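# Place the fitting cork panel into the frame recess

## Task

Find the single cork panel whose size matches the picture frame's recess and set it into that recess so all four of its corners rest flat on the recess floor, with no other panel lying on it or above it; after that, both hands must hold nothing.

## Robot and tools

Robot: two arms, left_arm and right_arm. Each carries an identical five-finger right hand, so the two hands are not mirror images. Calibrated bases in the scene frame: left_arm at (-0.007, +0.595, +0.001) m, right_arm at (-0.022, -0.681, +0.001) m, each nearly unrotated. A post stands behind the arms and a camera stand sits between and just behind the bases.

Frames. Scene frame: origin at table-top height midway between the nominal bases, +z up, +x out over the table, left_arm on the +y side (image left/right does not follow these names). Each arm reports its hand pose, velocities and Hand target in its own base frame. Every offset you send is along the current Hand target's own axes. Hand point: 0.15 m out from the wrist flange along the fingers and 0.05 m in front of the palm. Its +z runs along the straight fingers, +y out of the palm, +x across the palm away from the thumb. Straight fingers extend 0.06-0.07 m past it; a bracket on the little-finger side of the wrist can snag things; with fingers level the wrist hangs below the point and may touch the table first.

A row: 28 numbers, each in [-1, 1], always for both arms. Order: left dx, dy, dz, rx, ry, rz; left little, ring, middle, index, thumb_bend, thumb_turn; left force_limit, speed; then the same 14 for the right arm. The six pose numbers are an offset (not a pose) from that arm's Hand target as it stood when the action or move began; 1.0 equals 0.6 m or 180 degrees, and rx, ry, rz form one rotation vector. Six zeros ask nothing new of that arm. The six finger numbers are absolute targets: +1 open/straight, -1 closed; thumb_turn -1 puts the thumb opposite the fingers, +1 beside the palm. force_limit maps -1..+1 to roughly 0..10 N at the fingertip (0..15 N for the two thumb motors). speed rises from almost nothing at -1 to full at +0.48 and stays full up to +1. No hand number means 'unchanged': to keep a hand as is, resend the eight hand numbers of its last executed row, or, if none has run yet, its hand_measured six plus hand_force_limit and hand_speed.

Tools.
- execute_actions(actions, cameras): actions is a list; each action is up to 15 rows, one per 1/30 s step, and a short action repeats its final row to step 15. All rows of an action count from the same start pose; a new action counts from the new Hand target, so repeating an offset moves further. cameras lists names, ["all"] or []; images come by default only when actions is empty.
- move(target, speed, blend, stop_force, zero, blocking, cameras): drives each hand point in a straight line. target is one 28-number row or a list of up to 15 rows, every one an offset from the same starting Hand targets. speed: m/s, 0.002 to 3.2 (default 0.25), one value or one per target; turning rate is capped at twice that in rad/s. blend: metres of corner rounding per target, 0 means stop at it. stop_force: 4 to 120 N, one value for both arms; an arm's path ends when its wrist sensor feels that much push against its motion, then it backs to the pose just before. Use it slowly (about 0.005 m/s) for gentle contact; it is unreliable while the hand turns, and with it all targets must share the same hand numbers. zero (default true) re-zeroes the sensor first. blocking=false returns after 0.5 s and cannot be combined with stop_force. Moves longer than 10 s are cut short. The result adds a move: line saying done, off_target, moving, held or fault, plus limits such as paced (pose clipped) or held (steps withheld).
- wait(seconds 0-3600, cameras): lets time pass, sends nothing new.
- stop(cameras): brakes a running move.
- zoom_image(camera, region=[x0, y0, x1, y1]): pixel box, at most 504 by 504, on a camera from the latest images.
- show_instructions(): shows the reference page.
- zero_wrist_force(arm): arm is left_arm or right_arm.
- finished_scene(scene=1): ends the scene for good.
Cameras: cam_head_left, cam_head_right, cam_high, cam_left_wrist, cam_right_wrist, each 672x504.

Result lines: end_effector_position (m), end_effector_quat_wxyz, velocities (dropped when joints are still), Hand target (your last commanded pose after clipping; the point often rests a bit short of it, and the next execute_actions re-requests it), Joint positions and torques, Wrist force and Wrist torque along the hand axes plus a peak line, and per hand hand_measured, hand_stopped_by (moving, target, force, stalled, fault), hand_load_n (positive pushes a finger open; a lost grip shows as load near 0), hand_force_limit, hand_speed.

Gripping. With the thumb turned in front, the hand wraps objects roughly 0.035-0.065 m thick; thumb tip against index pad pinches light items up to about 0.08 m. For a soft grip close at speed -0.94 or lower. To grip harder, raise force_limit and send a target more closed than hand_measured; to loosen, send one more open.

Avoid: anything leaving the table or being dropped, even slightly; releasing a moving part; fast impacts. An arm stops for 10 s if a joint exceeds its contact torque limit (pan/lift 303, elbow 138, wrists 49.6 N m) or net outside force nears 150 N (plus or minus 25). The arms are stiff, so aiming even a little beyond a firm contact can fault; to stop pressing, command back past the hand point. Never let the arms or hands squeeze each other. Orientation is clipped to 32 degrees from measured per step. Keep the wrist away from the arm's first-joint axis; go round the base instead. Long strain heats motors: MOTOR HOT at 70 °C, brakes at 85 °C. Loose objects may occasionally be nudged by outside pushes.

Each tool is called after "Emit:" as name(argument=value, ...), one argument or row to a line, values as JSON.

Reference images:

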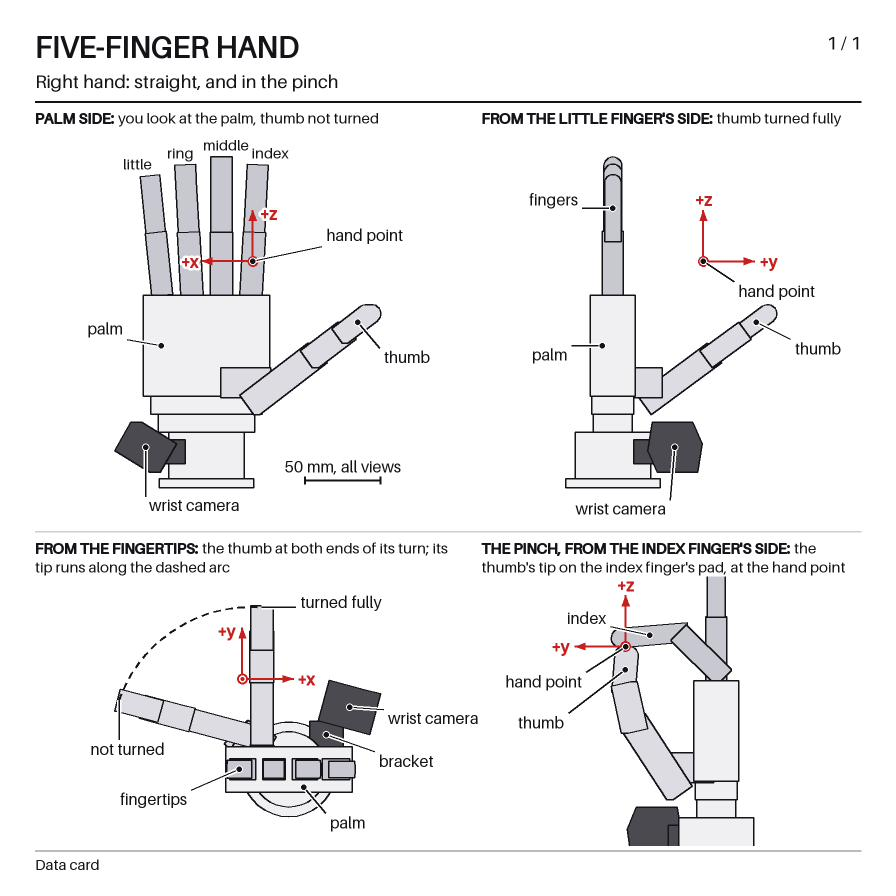

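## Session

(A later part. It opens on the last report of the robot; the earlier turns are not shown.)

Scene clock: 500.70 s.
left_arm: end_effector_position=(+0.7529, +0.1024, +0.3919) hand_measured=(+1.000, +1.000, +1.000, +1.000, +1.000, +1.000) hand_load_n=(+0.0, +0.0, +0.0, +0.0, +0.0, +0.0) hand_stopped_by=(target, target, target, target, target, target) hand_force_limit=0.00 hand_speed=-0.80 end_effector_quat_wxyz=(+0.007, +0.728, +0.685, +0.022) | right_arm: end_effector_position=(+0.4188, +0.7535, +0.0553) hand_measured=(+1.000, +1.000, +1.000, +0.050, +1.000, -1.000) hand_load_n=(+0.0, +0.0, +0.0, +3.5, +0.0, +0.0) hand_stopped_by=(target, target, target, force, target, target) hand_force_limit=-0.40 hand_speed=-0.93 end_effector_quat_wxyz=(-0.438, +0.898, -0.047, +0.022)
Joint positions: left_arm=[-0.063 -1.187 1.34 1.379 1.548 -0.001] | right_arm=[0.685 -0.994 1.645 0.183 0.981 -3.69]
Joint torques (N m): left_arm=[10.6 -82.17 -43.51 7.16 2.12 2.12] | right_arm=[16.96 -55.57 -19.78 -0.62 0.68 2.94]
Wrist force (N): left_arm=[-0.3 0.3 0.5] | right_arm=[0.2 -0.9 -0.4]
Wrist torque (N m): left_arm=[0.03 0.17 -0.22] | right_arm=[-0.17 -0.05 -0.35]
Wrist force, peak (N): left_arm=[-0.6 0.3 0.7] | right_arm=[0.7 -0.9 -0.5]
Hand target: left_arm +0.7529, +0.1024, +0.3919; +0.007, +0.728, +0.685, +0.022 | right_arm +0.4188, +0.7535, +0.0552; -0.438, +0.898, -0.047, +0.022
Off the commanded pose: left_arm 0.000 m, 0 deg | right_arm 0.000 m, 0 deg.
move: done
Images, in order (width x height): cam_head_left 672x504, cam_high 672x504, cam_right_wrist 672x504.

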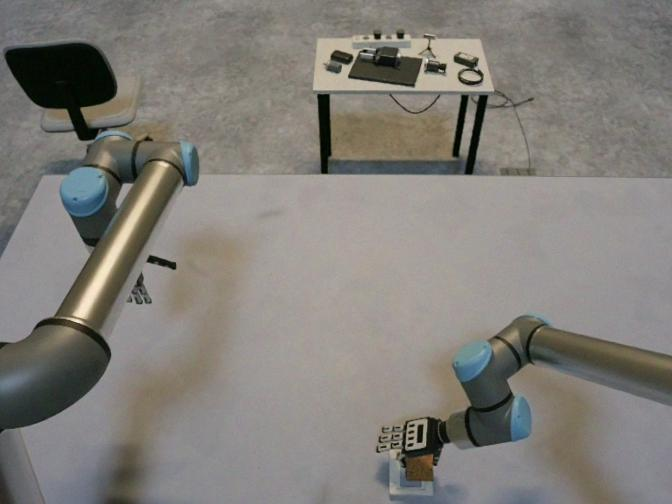

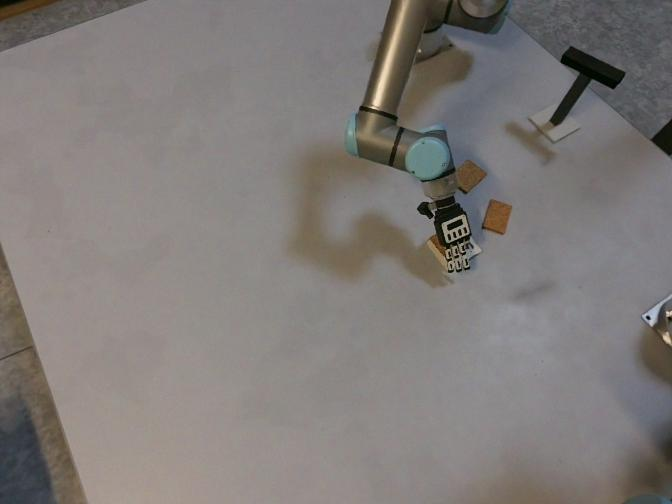

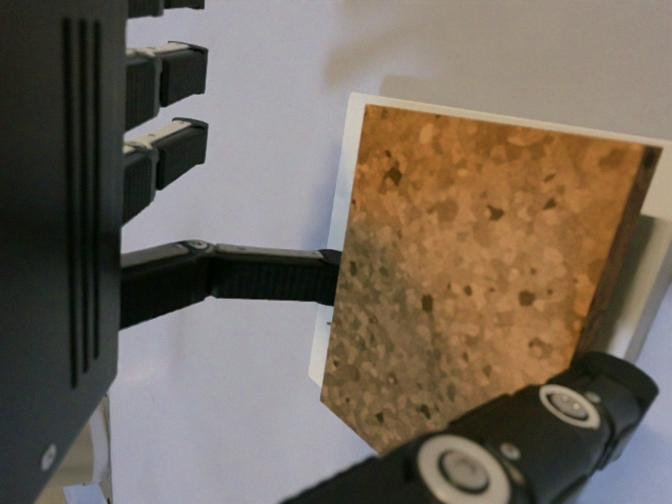

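Emit:
move(
  target=[
    [0,0,0,0,0,0,1,1,1,1,1,1,0,-0.8,-0.01,0.0148,0.016,0,0,0,1,1,1,-0.1,1,-1,-0.4,-0.93],
  ],
  cameras=["cam_right_wrist","cam_head_left","cam_head_right","cam_high"],
  speed=0.02,
  stop_force=4,
)

Emit:
zoom_image(
  camera="cam_head_left",
  region=[360, 420, 460, 504],
)

Emit:
zoom_image(
  camera="cam_right_wrist",
  region=[270, 60, 672, 460],
)

Scene clock: 527.77 s.
left_arm: end_effector_position=(+0.7529, +0.1024, +0.3919) hand_measured=(+1.000, +1.000, +1.000, +1.000, +1.000, +1.000) hand_load_n=(+0.0, +0.0, +0.0, +0.0, +0.0, +0.0) hand_stopped_by=(target, target, target, target, target, target) hand_force_limit=0.00 hand_speed=-0.80 end_effector_quat_wxyz=(+0.007, +0.728, +0.685, +0.022) | right_arm: end_effector_position=(+0.4131, +0.7562, +0.0423) hand_measured=(+1.000, +1.000, +1.000, +0.050, +1.000, -1.000) hand_load_n=(+0.0, +0.0, +0.0, +3.5, +0.0, +0.0) hand_stopped_by=(target, target, target, force, target, target) hand_force_limit=-0.40 hand_speed=-0.93 end_effector_quat_wxyz=(-0.438, +0.898, -0.047, +0.022)
Joint positions: left_arm=[-0.063 -1.187 1.34 1.379 1.548 -0.001] | right_arm=[0.693 -0.983 1.655 0.159 0.986 -3.682]
Joint torques (N m): left_arm=[11.76 -81.34 -43.95 6.97 2.17 2] | right_arm=[17.78 -56.18 -19.67 -0.71 1.42 2.92]
Wrist force (N): left_arm=[-0.5 0.2 0.4] | right_arm=[0.3 -0.3 -0.6]
Wrist torque (N m): left_arm=[0.03 0.21 -0.24] | right_arm=[-0.05 -0.05 -0.34]
Wrist force, peak (N): left_arm=[-0.4 0.4 0.8] | right_arm=[0.7 -1.3 -0.2]
Hand target: left_arm +0.7529, +0.1024, +0.3919; +0.007, +0.728, +0.685, +0.022 | right_arm +0.4131, +0.7562, +0.0423; -0.438, +0.898, -0.047, +0.022
Off the commanded pose: left_arm 0.000 m, 0 deg | right_arm 0.000 m, 0 deg.
move: done
Images, in order (width x height): cam_head_left 672x504, cam_head_right 672x504, cam_high 672x504, cam_right_wrist 672x504.

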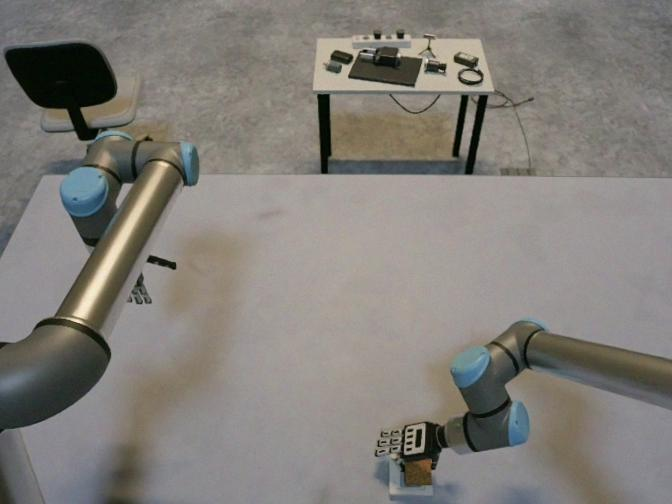

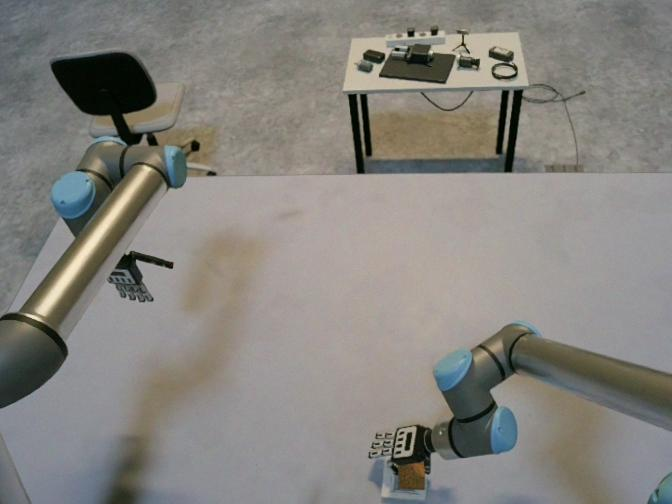

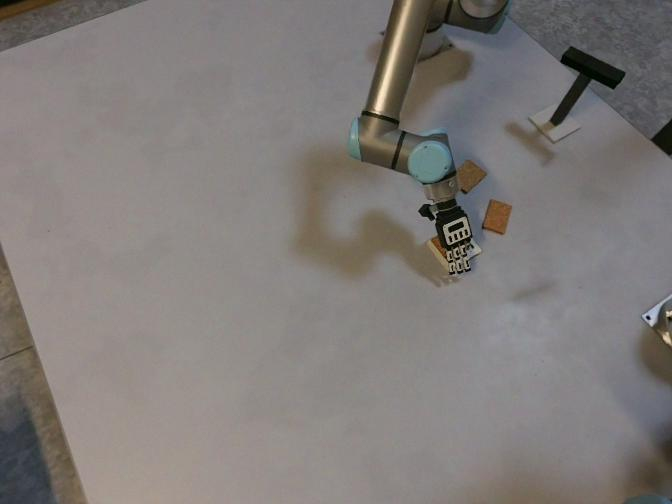

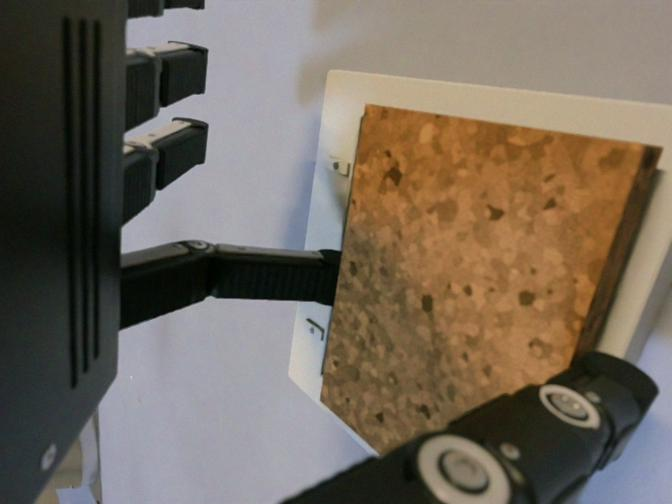

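Scaled by 5.040 from the camera's image (finer frame: 960x720).

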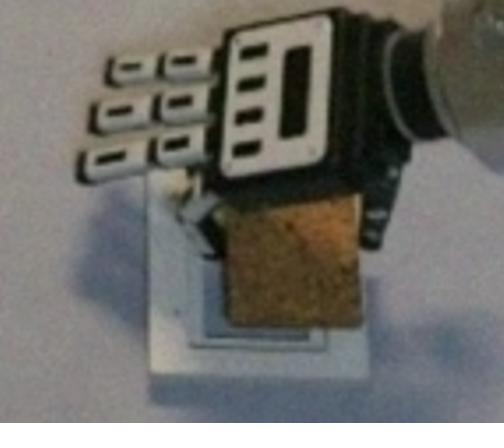

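Scaled by 1.254 from the camera's image (finer frame: 960x720).

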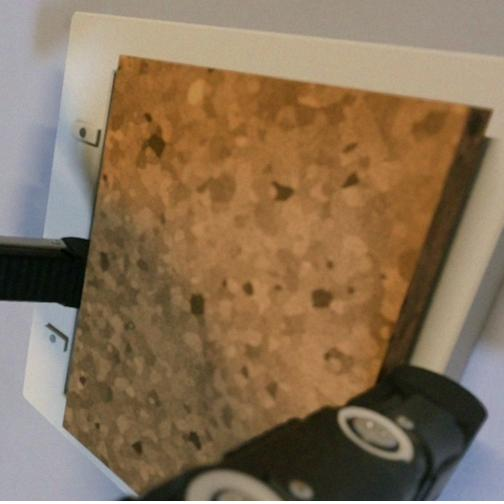

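Emit:
zoom_image(
  camera="cam_head_right",
  region=[350, 420, 450, 504],
)

Emit:
zoom_image(
  camera="cam_high",
  region=[405, 190, 505, 290],
)

Scaled by 5.040 from the camera's image (finer frame: 960x720).

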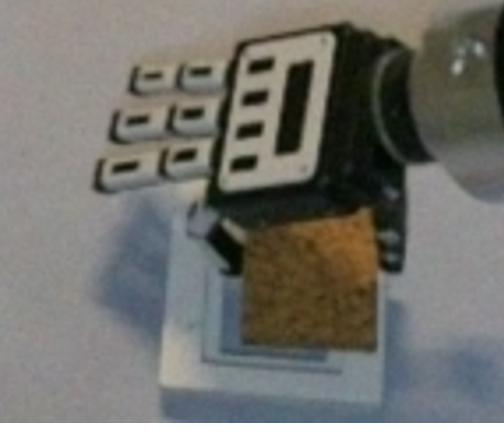

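Scaled by 5.040 from the camera's image (finer frame: 960x720).

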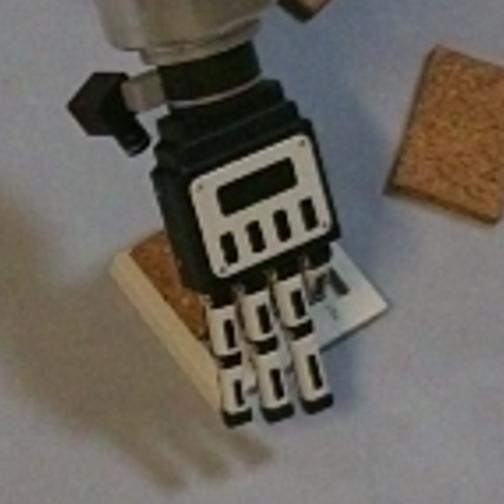

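Emit:
move(
  target=[
    [0,0,0,0,0,0,1,1,1,1,1,1,0,-0.8,-0.0133,-0.0113,0.0143,0,0.0043,0.0035,1,1,1,-0.1,1,-1,-0.4,-0.93],
  ],
  cameras=["cam_right_wrist","cam_head_left","cam_high"],
  speed=0.02,
)

Emit:
zoom_image(
  camera="cam_head_left",
  region=[360, 420, 460, 504],
)

Emit:
zoom_image(
  camera="cam_right_wrist",
  region=[270, 60, 672, 460],
)

Emit:
zoom_image(
  camera="cam_high",
  region=[405, 190, 505, 290],
)

Scene clock: 621.90 s.
left_arm: end_effector_position=(+0.7529, +0.1024, +0.3919) hand_measured=(+1.000, +1.000, +1.000, +1.000, +1.000, +1.000) hand_load_n=(+0.0, -0.5, +0.0, +0.0, +0.0, +0.0) hand_stopped_by=(target, target, target, target, target, target) hand_force_limit=0.00 hand_speed=-0.80 end_effector_quat_wxyz=(+0.007, +0.728, +0.685, +0.022) | right_arm: end_effector_position=(+0.4063, +0.7678, +0.0424) hand_measured=(+1.000, +1.000, +1.000, +0.050, +1.000, -1.000) hand_load_n=(+0.0, +0.0, +0.0, +3.5, +0.0, +0.0) hand_stopped_by=(target, target, target, force, target, target) hand_force_limit=-0.40 hand_speed=-0.93 end_effector_quat_wxyz=(-0.438, +0.897, -0.055, +0.025)
Joint positions: left_arm=[-0.063 -1.187 1.34 1.379 1.548 -0.001] | right_arm=[0.714 -0.982 1.649 0.146 1.012 -3.648]
Joint torques (N m): left_arm=[11.21 -81.78 -43.06 6.95 2.13 1.98] | right_arm=[14.98 -55.55 -41.66 -0.89 1.68 3.04]
Wrist force (N): left_arm=[-0.2 0.2 0.6] | right_arm=[0.5 -0.2 -0.4]
Wrist torque (N m): left_arm=[0.02 0.15 -0.21] | right_arm=[-0.05 -0.09 -0.33]
Wrist force, peak (N): left_arm=[-0.1 0.5 0.7] | right_arm=[0.2 -0.9 -0.9]
Hand target: left_arm +0.7529, +0.1024, +0.3919; +0.007, +0.728, +0.685, +0.022 | right_arm +0.4063, +0.7679, +0.0424; -0.438, +0.897, -0.055, +0.025
Off the commanded pose: left_arm 0.000 m, 0 deg | right_arm 0.000 m, 0 deg.
move: done
Images, in order (width x height): cam_head_left 672x504, cam_high 672x504, cam_right_wrist 672x504.

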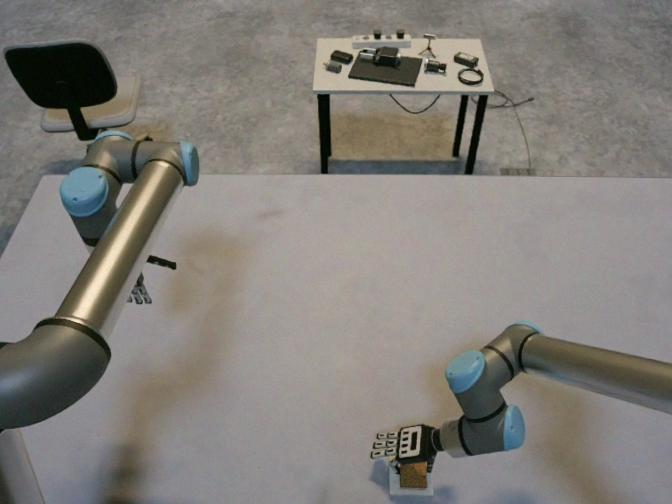

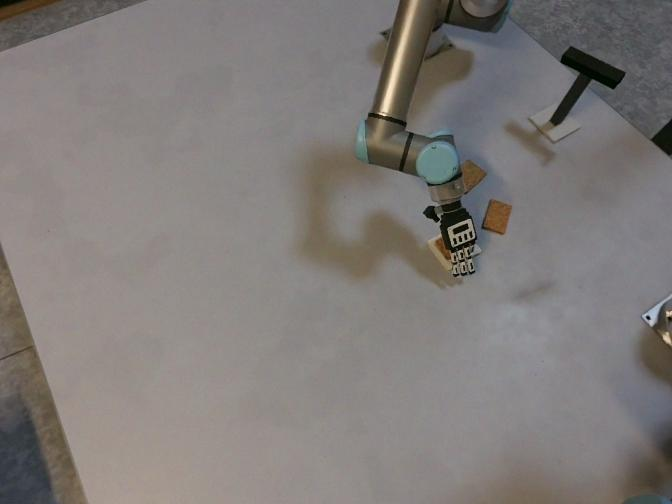

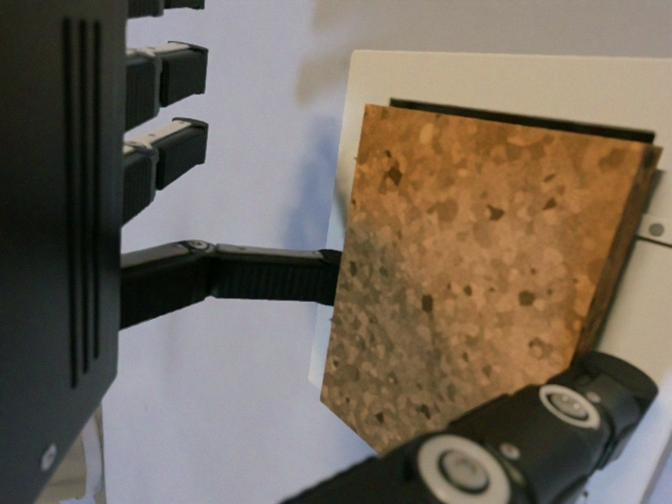

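Scaled by 5.040 from the camera's image (finer frame: 960x720).

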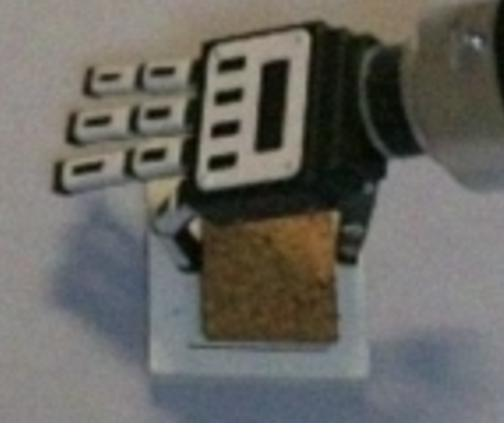

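Scaled by 1.254 from the camera's image (finer frame: 960x720).

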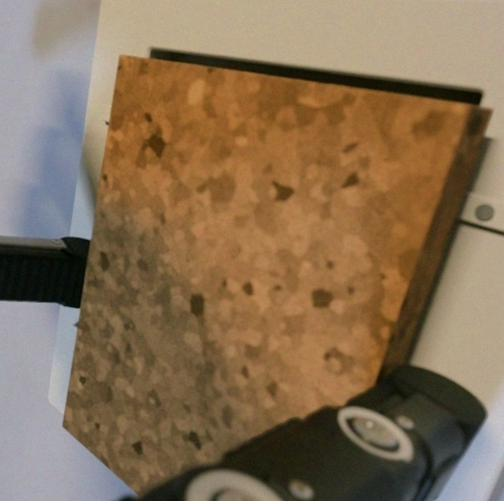

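Scaled by 5.040 from the camera's image (finer frame: 960x720).

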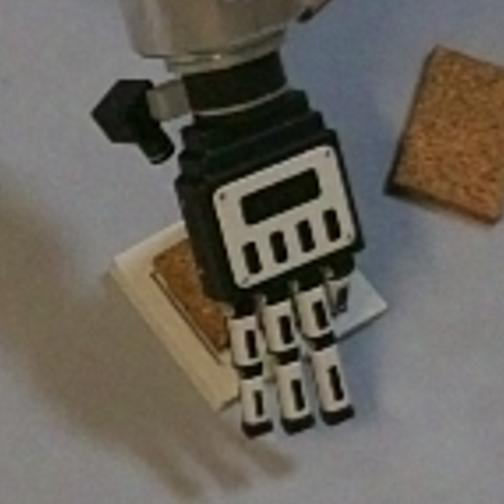

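Emit:
move(
  target=[
    [0,0,0,0,0,0,1,1,1,1,1,1,0,-0.8,-0.0008,-0.0041,0.0052,0,0,0,1,1,1,-0.1,1,-1,-0.4,-0.93],
    [0,0,0,0,0,0,1,1,1,1,1,1,0,-0.8,-0.0008,0.0024,0.0104,0,0,0,1,1,1,-0.1,1,-1,-0.4,-0.93],
  ],
  cameras=["cam_right_wrist","cam_head_left","cam_high"],
  speed=0.01,
  stop_force=4,
)

Emit:
zoom_image(
  camera="cam_head_left",
  region=[360, 420, 460, 504],
)

Emit:
zoom_image(
  camera="cam_right_wrist",
  region=[270, 60, 672, 460],
)

Scene clock: 654.63 s.
left_arm: end_effector_position=(+0.7529, +0.1024, +0.3919) hand_measured=(+1.000, +1.000, +1.000, +1.000, +1.000, +1.000) hand_load_n=(+0.0, +0.0, +0.0, +0.0, +0.0, +0.0) hand_stopped_by=(target, target, target, target, target, target) hand_force_limit=0.00 hand_speed=-0.80 end_effector_quat_wxyz=(+0.007, +0.728, +0.685, +0.022) | right_arm: end_effector_position=(+0.4063, +0.7719, +0.0374) hand_measured=(+1.000, +1.000, +1.000, +0.050, +1.000, -1.000) hand_load_n=(+0.0, +0.0, +0.0, +3.5, +0.5, +0.0) hand_stopped_by=(target, target, target, force, target, target) hand_force_limit=-0.40 hand_speed=-0.93 end_effector_quat_wxyz=(-0.438, +0.897, -0.055, +0.025)
Joint positions: left_arm=[-0.063 -1.187 1.34 1.379 1.548 -0.001] | right_arm=[0.719 -0.973 1.643 0.14 1.016 -3.644]
Joint torques (N m): left_arm=[10.28 -82.55 -43.43 7.01 2.04 1.88] | right_arm=[16.93 -56.44 -19.85 -0.91 1.34 2.97]
Wrist force (N): left_arm=[-0.2 0.3 0.7] | right_arm=[0.3 0.1 -0.5]
Wrist torque (N m): left_arm=[0.04 0.15 -0.21] | right_arm=[-0.02 -0.04 -0.34]
Wrist force, peak (N): left_arm=[-0.4 0.5 0.7] | right_arm=[0.5 -1.1 -0.7]
Hand target: left_arm +0.7529, +0.1024, +0.3919; +0.007, +0.728, +0.685, +0.022 | right_arm +0.4063, +0.7719, +0.0374; -0.438, +0.897, -0.055, +0.025
Off the commanded pose: left_arm 0.000 m, 0 deg | right_arm 0.000 m, 0 deg.
move: done
Images, in order (width x height): cam_head_left 672x504, cam_high 672x504, cam_right_wrist 672x504.

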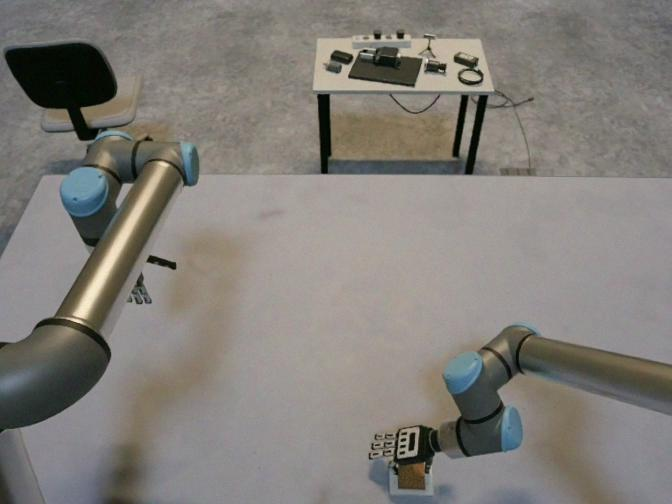

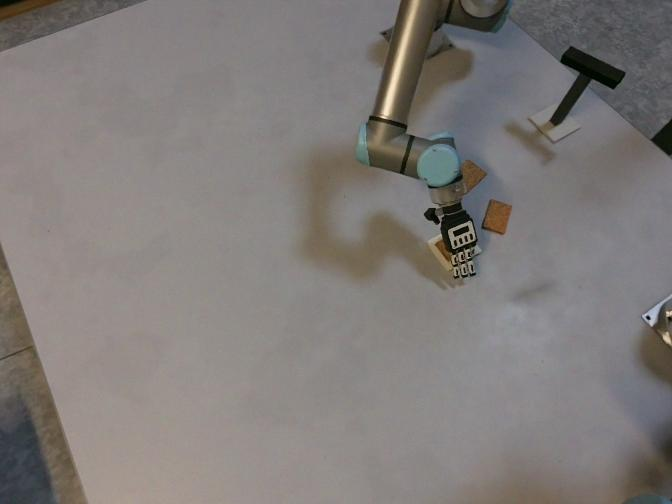

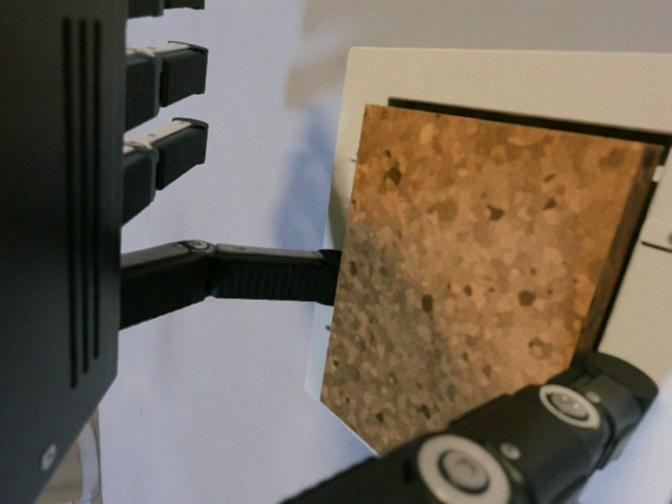

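Scaled by 5.040 from the camera's image (finer frame: 960x720).

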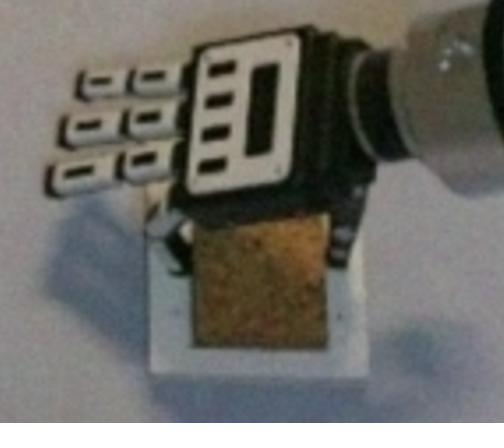

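Scaled by 1.254 from the camera's image (finer frame: 960x720).

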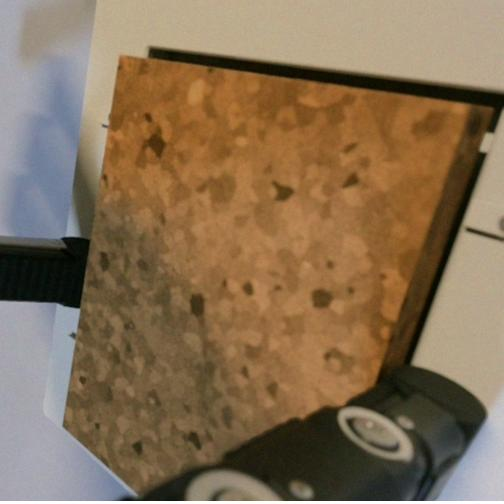

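Emit:
move(
  target=[
    [0,0,0,0,0,0,1,1,1,1,1,1,0,-0.8,0.0007,0.0065,0.0052,0,0,0,1,1,1,-0.1,1,-1,-0.4,-0.93],
  ],
  cameras=["cam_right_wrist","cam_head_left","cam_high"],
  speed=0.008,
  stop_force=4,
)

Emit:
zoom_image(
  camera="cam_right_wrist",
  region=[270, 60, 672, 460],
)

Emit:
zoom_image(
  camera="cam_head_left",
  region=[360, 420, 460, 504],
)

Scene clock: 663.87 s.
left_arm: end_effector_position=(+0.7529, +0.1024, +0.3919) hand_measured=(+1.000, +1.000, +1.000, +1.000, +1.000, +1.000) hand_load_n=(+0.0, +0.0, +0.0, +0.0, +0.0, +0.0) hand_stopped_by=(target, target, target, target, target, target) hand_force_limit=0.00 hand_speed=-0.80 end_effector_quat_wxyz=(+0.007, +0.728, +0.685, +0.022) | right_arm: end_effector_position=(+0.4063, +0.7720, +0.0355) hand_measured=(+1.000, +1.000, +1.000, +0.050, +1.000, -1.000) hand_load_n=(+0.0, -0.5, +0.0, +3.0, +0.0, +0.0) hand_stopped_by=(target, target, target, force, target, target) hand_force_limit=-0.40 hand_speed=-0.93 end_effector_quat_wxyz=(-0.438, +0.897, -0.055, +0.025)
Joint positions: left_arm=[-0.063 -1.187 1.34 1.379 1.548 -0.001] | right_arm=[0.719 -0.971 1.644 0.137 1.016 -3.644]
Joint torques (N m): left_arm=[10.76 -80.94 -43.51 7.01 2.16 1.97] | right_arm=[-5.06 -79.36 -35.62 4.15 1.51 1.09]
Wrist force (N): left_arm=[-0.4 0.4 0.4] | right_arm=[1.0 -4.2 -3.1]
Wrist torque (N m): left_arm=[0.06 0.18 -0.22] | right_arm=[0.00 -0.03 -0.36]
Wrist force, peak (N): left_arm=[-0.3 0.5 0.7] | right_arm=[0.2 -7.9 -6.0]
Hand target: left_arm +0.7529, +0.1024, +0.3919; +0.007, +0.728, +0.685, +0.022 | right_arm +0.4063, +0.7720, +0.0356; -0.438, +0.897, -0.055, +0.025 (not the last commanded pose)
Off the commanded pose: left_arm 0.000 m, 0 deg | right_arm 0.003 m, 0 deg.
move: contact (right_arm)
Images, in order (width x height): cam_head_left 672x504, cam_high 672x504, cam_right_wrist 672x504.

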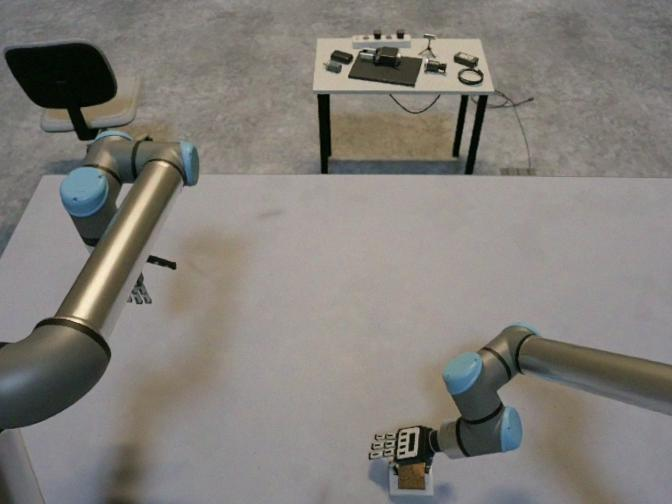

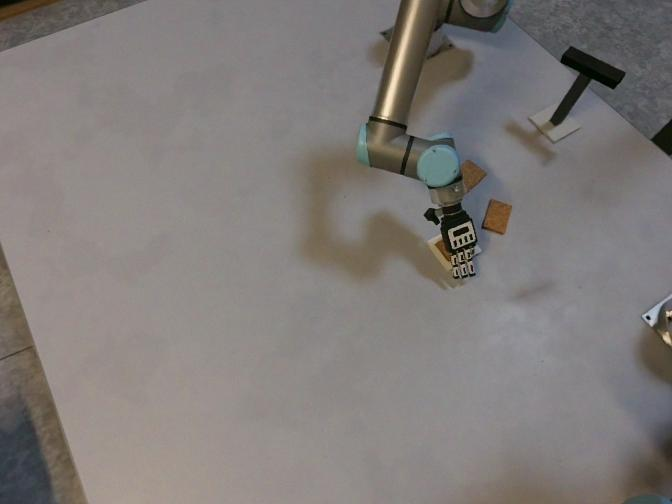

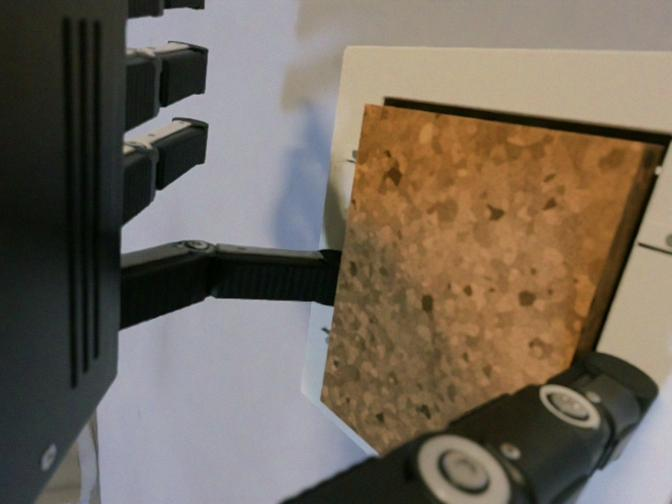

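Scaled by 1.254 from the camera's image (finer frame: 960x720).

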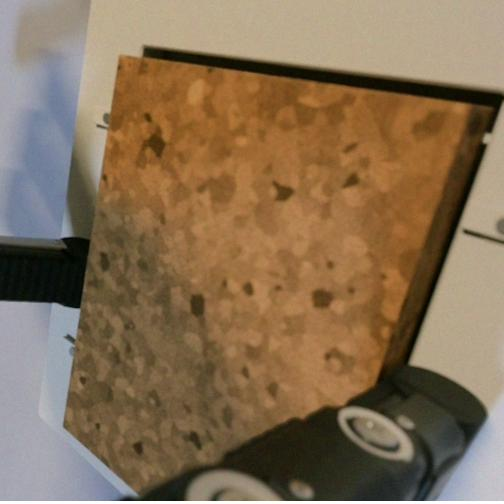

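Scaled by 5.040 from the camera's image (finer frame: 960x720).

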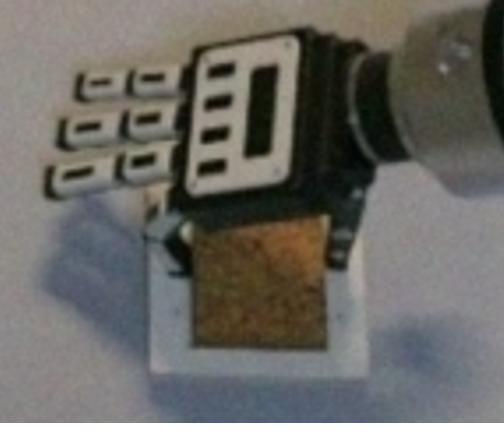

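Emit:
move(
  target=[
    [0,0,0,0,0,0,1,1,1,1,1,1,0,-0.8,0,-0.0008,-0.0006,0,0,0,1,1,1,0.12,1,-1,-0.4,-0.6],
  ],
  cameras=["cam_right_wrist","cam_head_left"],
  speed=0.01,
)

Emit:
zoom_image(
  camera="cam_right_wrist",
  region=[270, 60, 672, 460],
)

Scene clock: 675.27 s.
left_arm: end_effector_position=(+0.7529, +0.1024, +0.3919) hand_measured=(+1.000, +1.000, +1.000, +1.000, +1.000, +1.000) hand_load_n=(+0.0, +0.0, +0.0, +0.0, +0.0, +0.0) hand_stopped_by=(target, target, target, target, target, target) hand_force_limit=0.00 hand_speed=-0.80 end_effector_quat_wxyz=(+0.007, +0.728, +0.685, +0.022) | right_arm: end_effector_position=(+0.4063, +0.7720, +0.0361) hand_measured=(+1.000, +1.000, +1.000, +0.120, +1.000, -1.000) hand_load_n=(+0.0, +0.0, +0.0, -2.0, +0.0, +0.0) hand_stopped_by=(target, target, target, target, target, target) hand_force_limit=-0.40 hand_speed=-0.60 end_effector_quat_wxyz=(-0.438, +0.897, -0.055, +0.025)
Joint positions: left_arm=[-0.063 -1.187 1.34 1.379 1.548 -0.001] | right_arm=[0.719 -0.971 1.644 0.138 1.016 -3.644]
Joint torques (N m): left_arm=[9.48 -81.53 -42.63 6.93 2.2 1.92] | right_arm=[-0.69 -83.06 -40.76 3.56 1.59 2.99]
Wrist force (N): left_arm=[-0.2 0.1 0.6] | right_arm=[0.1 -1.4 -2.2]
Wrist torque (N m): left_arm=[0.00 0.16 -0.22] | right_arm=[-0.05 -0.01 -0.36]
Wrist force, peak (N): left_arm=[-0.2 0.4 0.8] | right_arm=[0.4 -4.1 -4.1]
Hand target: left_arm +0.7529, +0.1024, +0.3919; +0.007, +0.728, +0.685, +0.022 | right_arm +0.4063, +0.7720, +0.0362; -0.438, +0.897, -0.055, +0.025
Off the commanded pose: left_arm 0.000 m, 0 deg | right_arm 0.000 m, 0 deg.
move: done
Images, in order (width x height): cam_head_left 672x504, cam_right_wrist 672x504.

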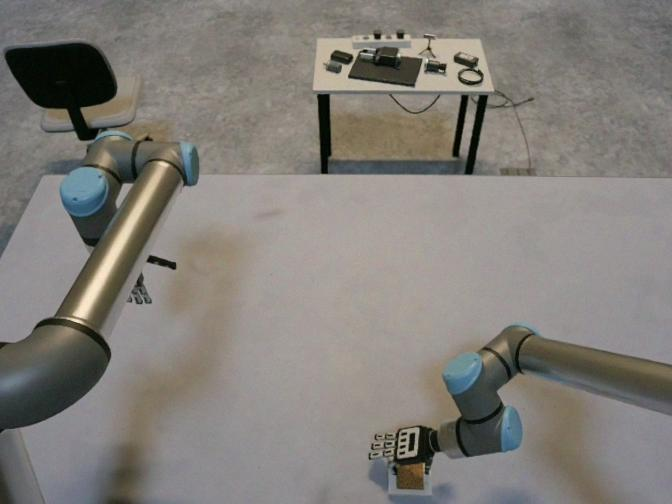

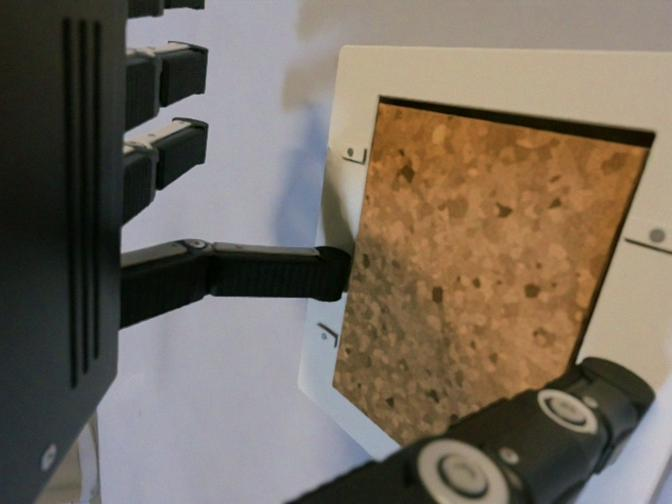

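Scaled by 1.254 from the camera's image (finer frame: 960x720).

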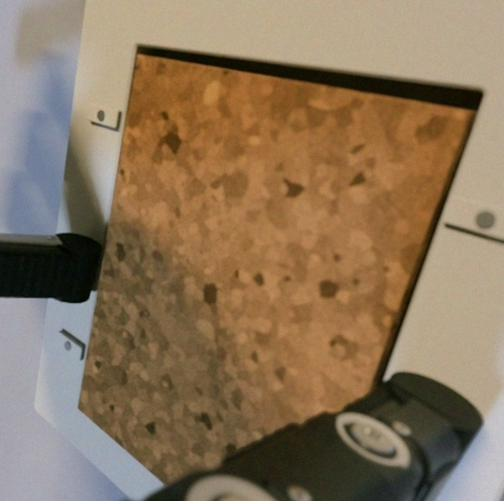

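Emit:
move(
  target=[
    [0,0,0,0,0,0,1,1,1,1,1,1,0,-0.8,0,-0.026,-0.0207,0,0,0,1,1,1,0.12,1,-1,-0.4,-0.6],
    [0,0,0,0,0,0,1,1,1,1,1,1,0,-0.8,0,-0.13,-0.103,0,0,0,1,1,1,0.12,1,-1,-0.4,-0.6],
  ],
  cameras=["cam_right_wrist","cam_head_left"],
  speed=[0.03,0.1],
  blend=0.005,
)

Emit:
zoom_image(
  camera="cam_head_left",
  region=[360, 420, 460, 504],
)

Scene clock: 680.80 s.
left_arm: end_effector_position=(+0.7529, +0.1024, +0.3919) hand_measured=(+1.000, +1.000, +1.000, +1.000, +1.000, +1.000) hand_load_n=(+0.0, +0.0, +0.0, +0.0, +0.0, +0.0) hand_stopped_by=(target, target, target, target, target, target) hand_force_limit=0.00 hand_speed=-0.80 end_effector_quat_wxyz=(+0.007, +0.728, +0.685, +0.022) | right_arm: end_effector_position=(+0.4065, +0.7713, +0.1355) hand_measured=(+1.000, +1.000, +1.000, +0.120, +1.000, -1.000) hand_load_n=(+0.0, +0.0, +0.0, +0.0, +0.0, +0.0) hand_stopped_by=(target, target, target, target, target, target) hand_force_limit=-0.40 hand_speed=-0.60 end_effector_quat_wxyz=(-0.438, +0.897, -0.055, +0.025)
Joint positions: left_arm=[-0.063 -1.187 1.34 1.379 1.548 -0.001] | right_arm=[0.718 -1.063 1.588 0.286 1.015 -3.645]
Joint torques (N m): left_arm=[10.02 -82.23 -43.16 7.03 1.96 1.85] | right_arm=[-16.34 -79.2 -44.65 3.28 -2.13 -3.29]
Wrist force (N): left_arm=[-0.2 0.4 0.4] | right_arm=[0.0 -0.4 -0.5]
Wrist torque (N m): left_arm=[0.06 0.16 -0.21] | right_arm=[-0.08 -0.01 -0.21]
Wrist force, peak (N): left_arm=[-0.3 0.6 0.8] | right_arm=[0.6 -1.3 -2.4]
Hand target: left_arm +0.7529, +0.1024, +0.3919; +0.007, +0.728, +0.685, +0.022 | right_arm +0.4065, +0.7713, +0.1357; -0.438, +0.897, -0.055, +0.025
Off the commanded pose: left_arm 0.000 m, 0 deg | right_arm 0.000 m, 0 deg.
move: done
Images, in order (width x height): cam_head_left 672x504, cam_right_wrist 672x504.

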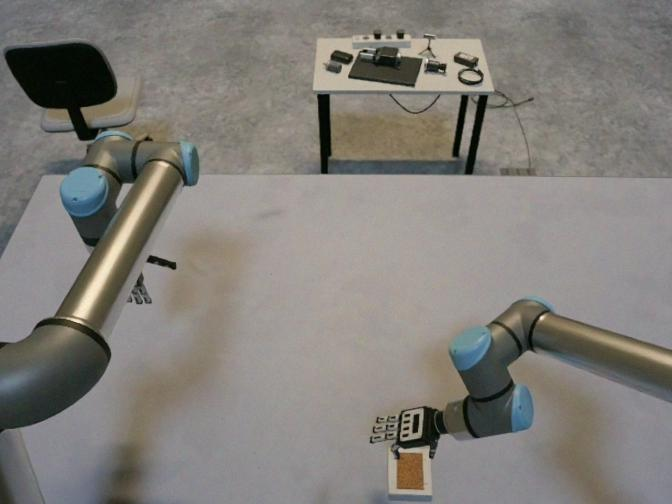

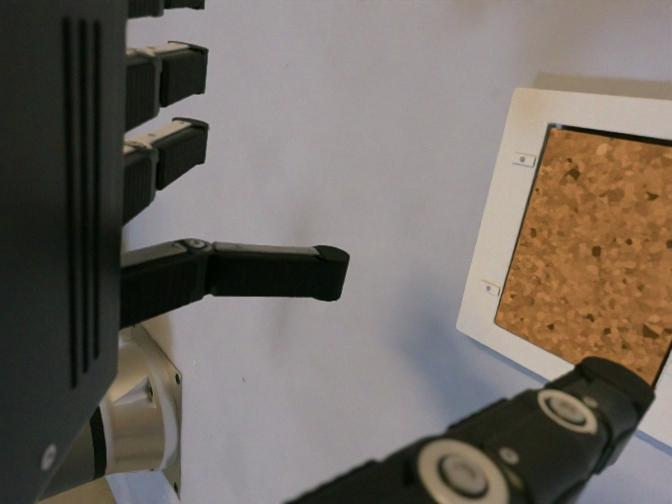

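Scaled by 5.040 from the camera's image (finer frame: 960x720).

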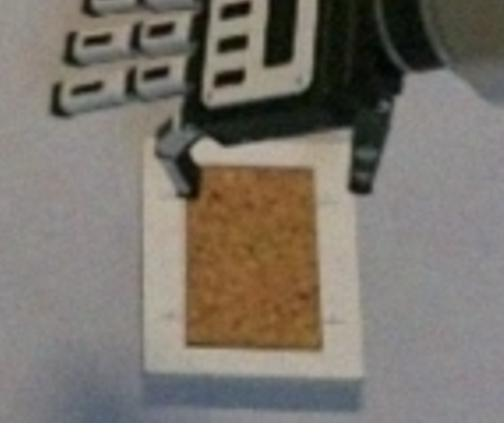

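Emit:
move(
  target=[
    [0,0,0,0,0,0,1,1,1,1,1,1,0,-0.8,0.05,0.0827,-0.1037,0,0,0,1,1,1,1,1,1,-0.4,0],
  ],
  cameras=["cam_right_wrist","cam_high"],
  speed=0.15,
)

Emit:
zoom_image(
  camera="cam_right_wrist",
  region=[300, 60, 672, 430],
)

Emit:
zoom_image(
  camera="cam_high",
  region=[405, 190, 505, 290],
)

Scene clock: 686.60 s.
left_arm: end_effector_position=(+0.7529, +0.1024, +0.3919) hand_measured=(+1.000, +1.000, +1.000, +1.000, +1.000, +1.000) hand_load_n=(+0.0, +0.0, +0.0, +0.0, +0.0, +0.0) hand_stopped_by=(target, target, target, target, target, target) hand_force_limit=0.00 hand_speed=-0.80 end_effector_quat_wxyz=(+0.007, +0.728, +0.685, +0.022) | right_arm: end_effector_position=(+0.4266, +0.6887, +0.1348) hand_measured=(+1.000, +1.000, +1.000, +1.000, +1.000, +1.000) hand_load_n=(+0.0, +0.0, +0.0, +0.0, +0.0, +0.0) hand_stopped_by=(target, target, target, target, target, target) hand_force_limit=-0.40 hand_speed=0.00 end_effector_quat_wxyz=(-0.438, +0.897, -0.055, +0.025)
Joint positions: left_arm=[-0.063 -1.187 1.34 1.379 1.548 -0.001] | right_arm=[0.604 -1.129 1.703 0.294 0.939 -3.748]
Joint torques (N m): left_arm=[10.72 -80.44 -43.08 7.06 1.88 1.58] | right_arm=[-16.87 -74.69 -21.48 3.86 -2.49 -3.33]
Wrist force (N): left_arm=[-0.2 0.2 0.3] | right_arm=[0.2 -1.0 -0.4]
Wrist torque (N m): left_arm=[0.04 0.16 -0.21] | right_arm=[-0.21 -0.02 -0.05]
Wrist force, peak (N): left_arm=[-0.3 0.3 0.8] | right_arm=[0.8 -0.2 -1.2]
Hand target: left_arm +0.7529, +0.1024, +0.3919; +0.007, +0.728, +0.685, +0.022 | right_arm +0.4267, +0.6887, +0.1348; -0.438, +0.897, -0.055, +0.025
Off the commanded pose: left_arm 0.000 m, 0 deg | right_arm 0.000 m, 0 deg.
move: done
Images, in order (width x height): cam_high 672x504, cam_right_wrist 672x504.

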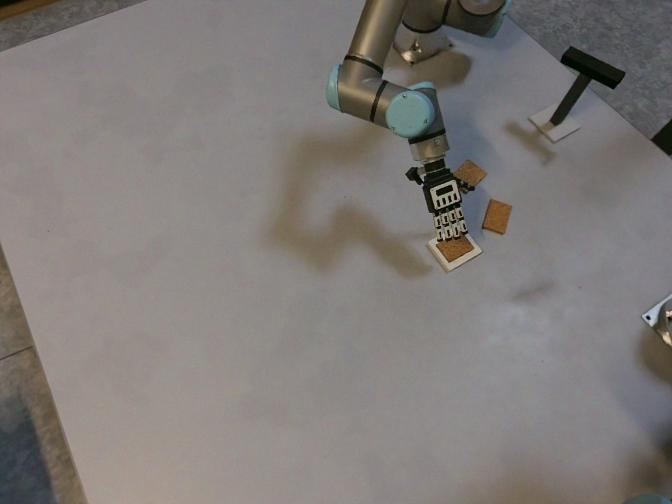

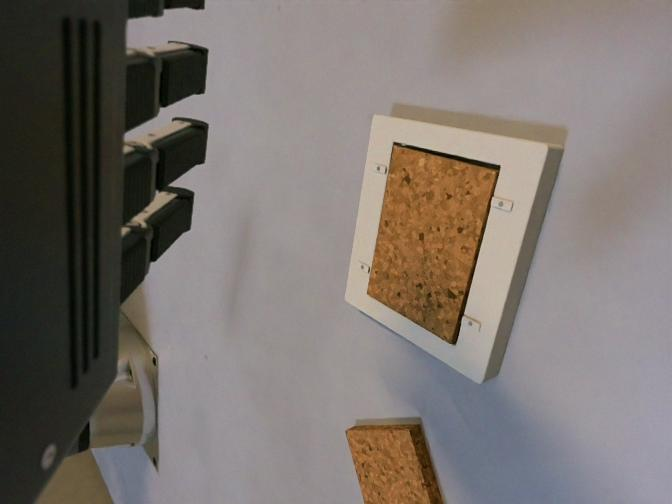

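Scaled by 1.355 from the camera's image (finer frame: 960x720).

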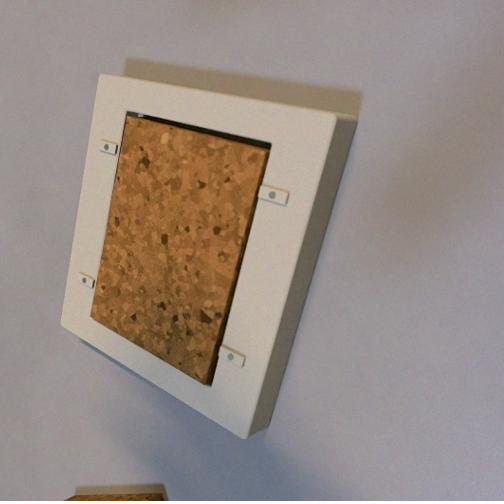

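Scaled by 5.040 from the camera's image (finer frame: 960x720).

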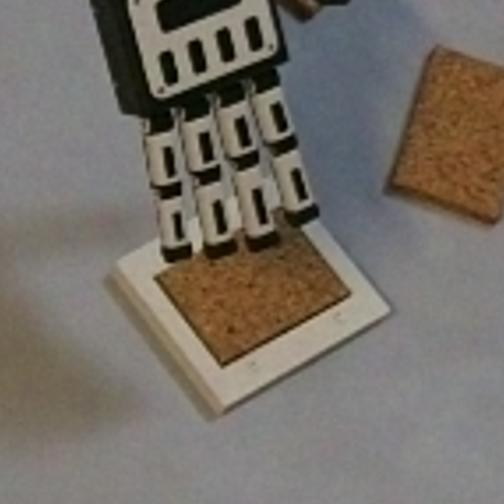

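Emit:
zoom_image(
  camera="cam_right_wrist",
  region=[360, 130, 520, 250],
)

Emit:
zoom_image(
  camera="cam_right_wrist",
  region=[360, 240, 520, 360],
)

Scaled by 3.150 from the camera's image (finer frame: 960x720).

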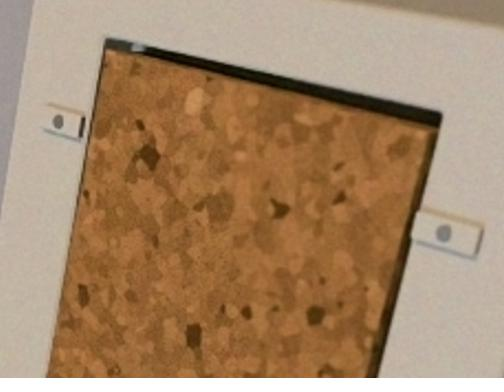

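Scaled by 3.150 from the camera's image (finer frame: 960x720).

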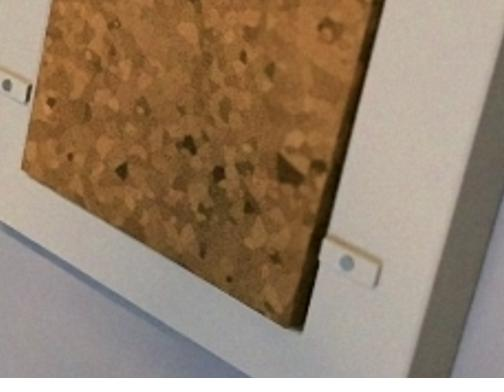

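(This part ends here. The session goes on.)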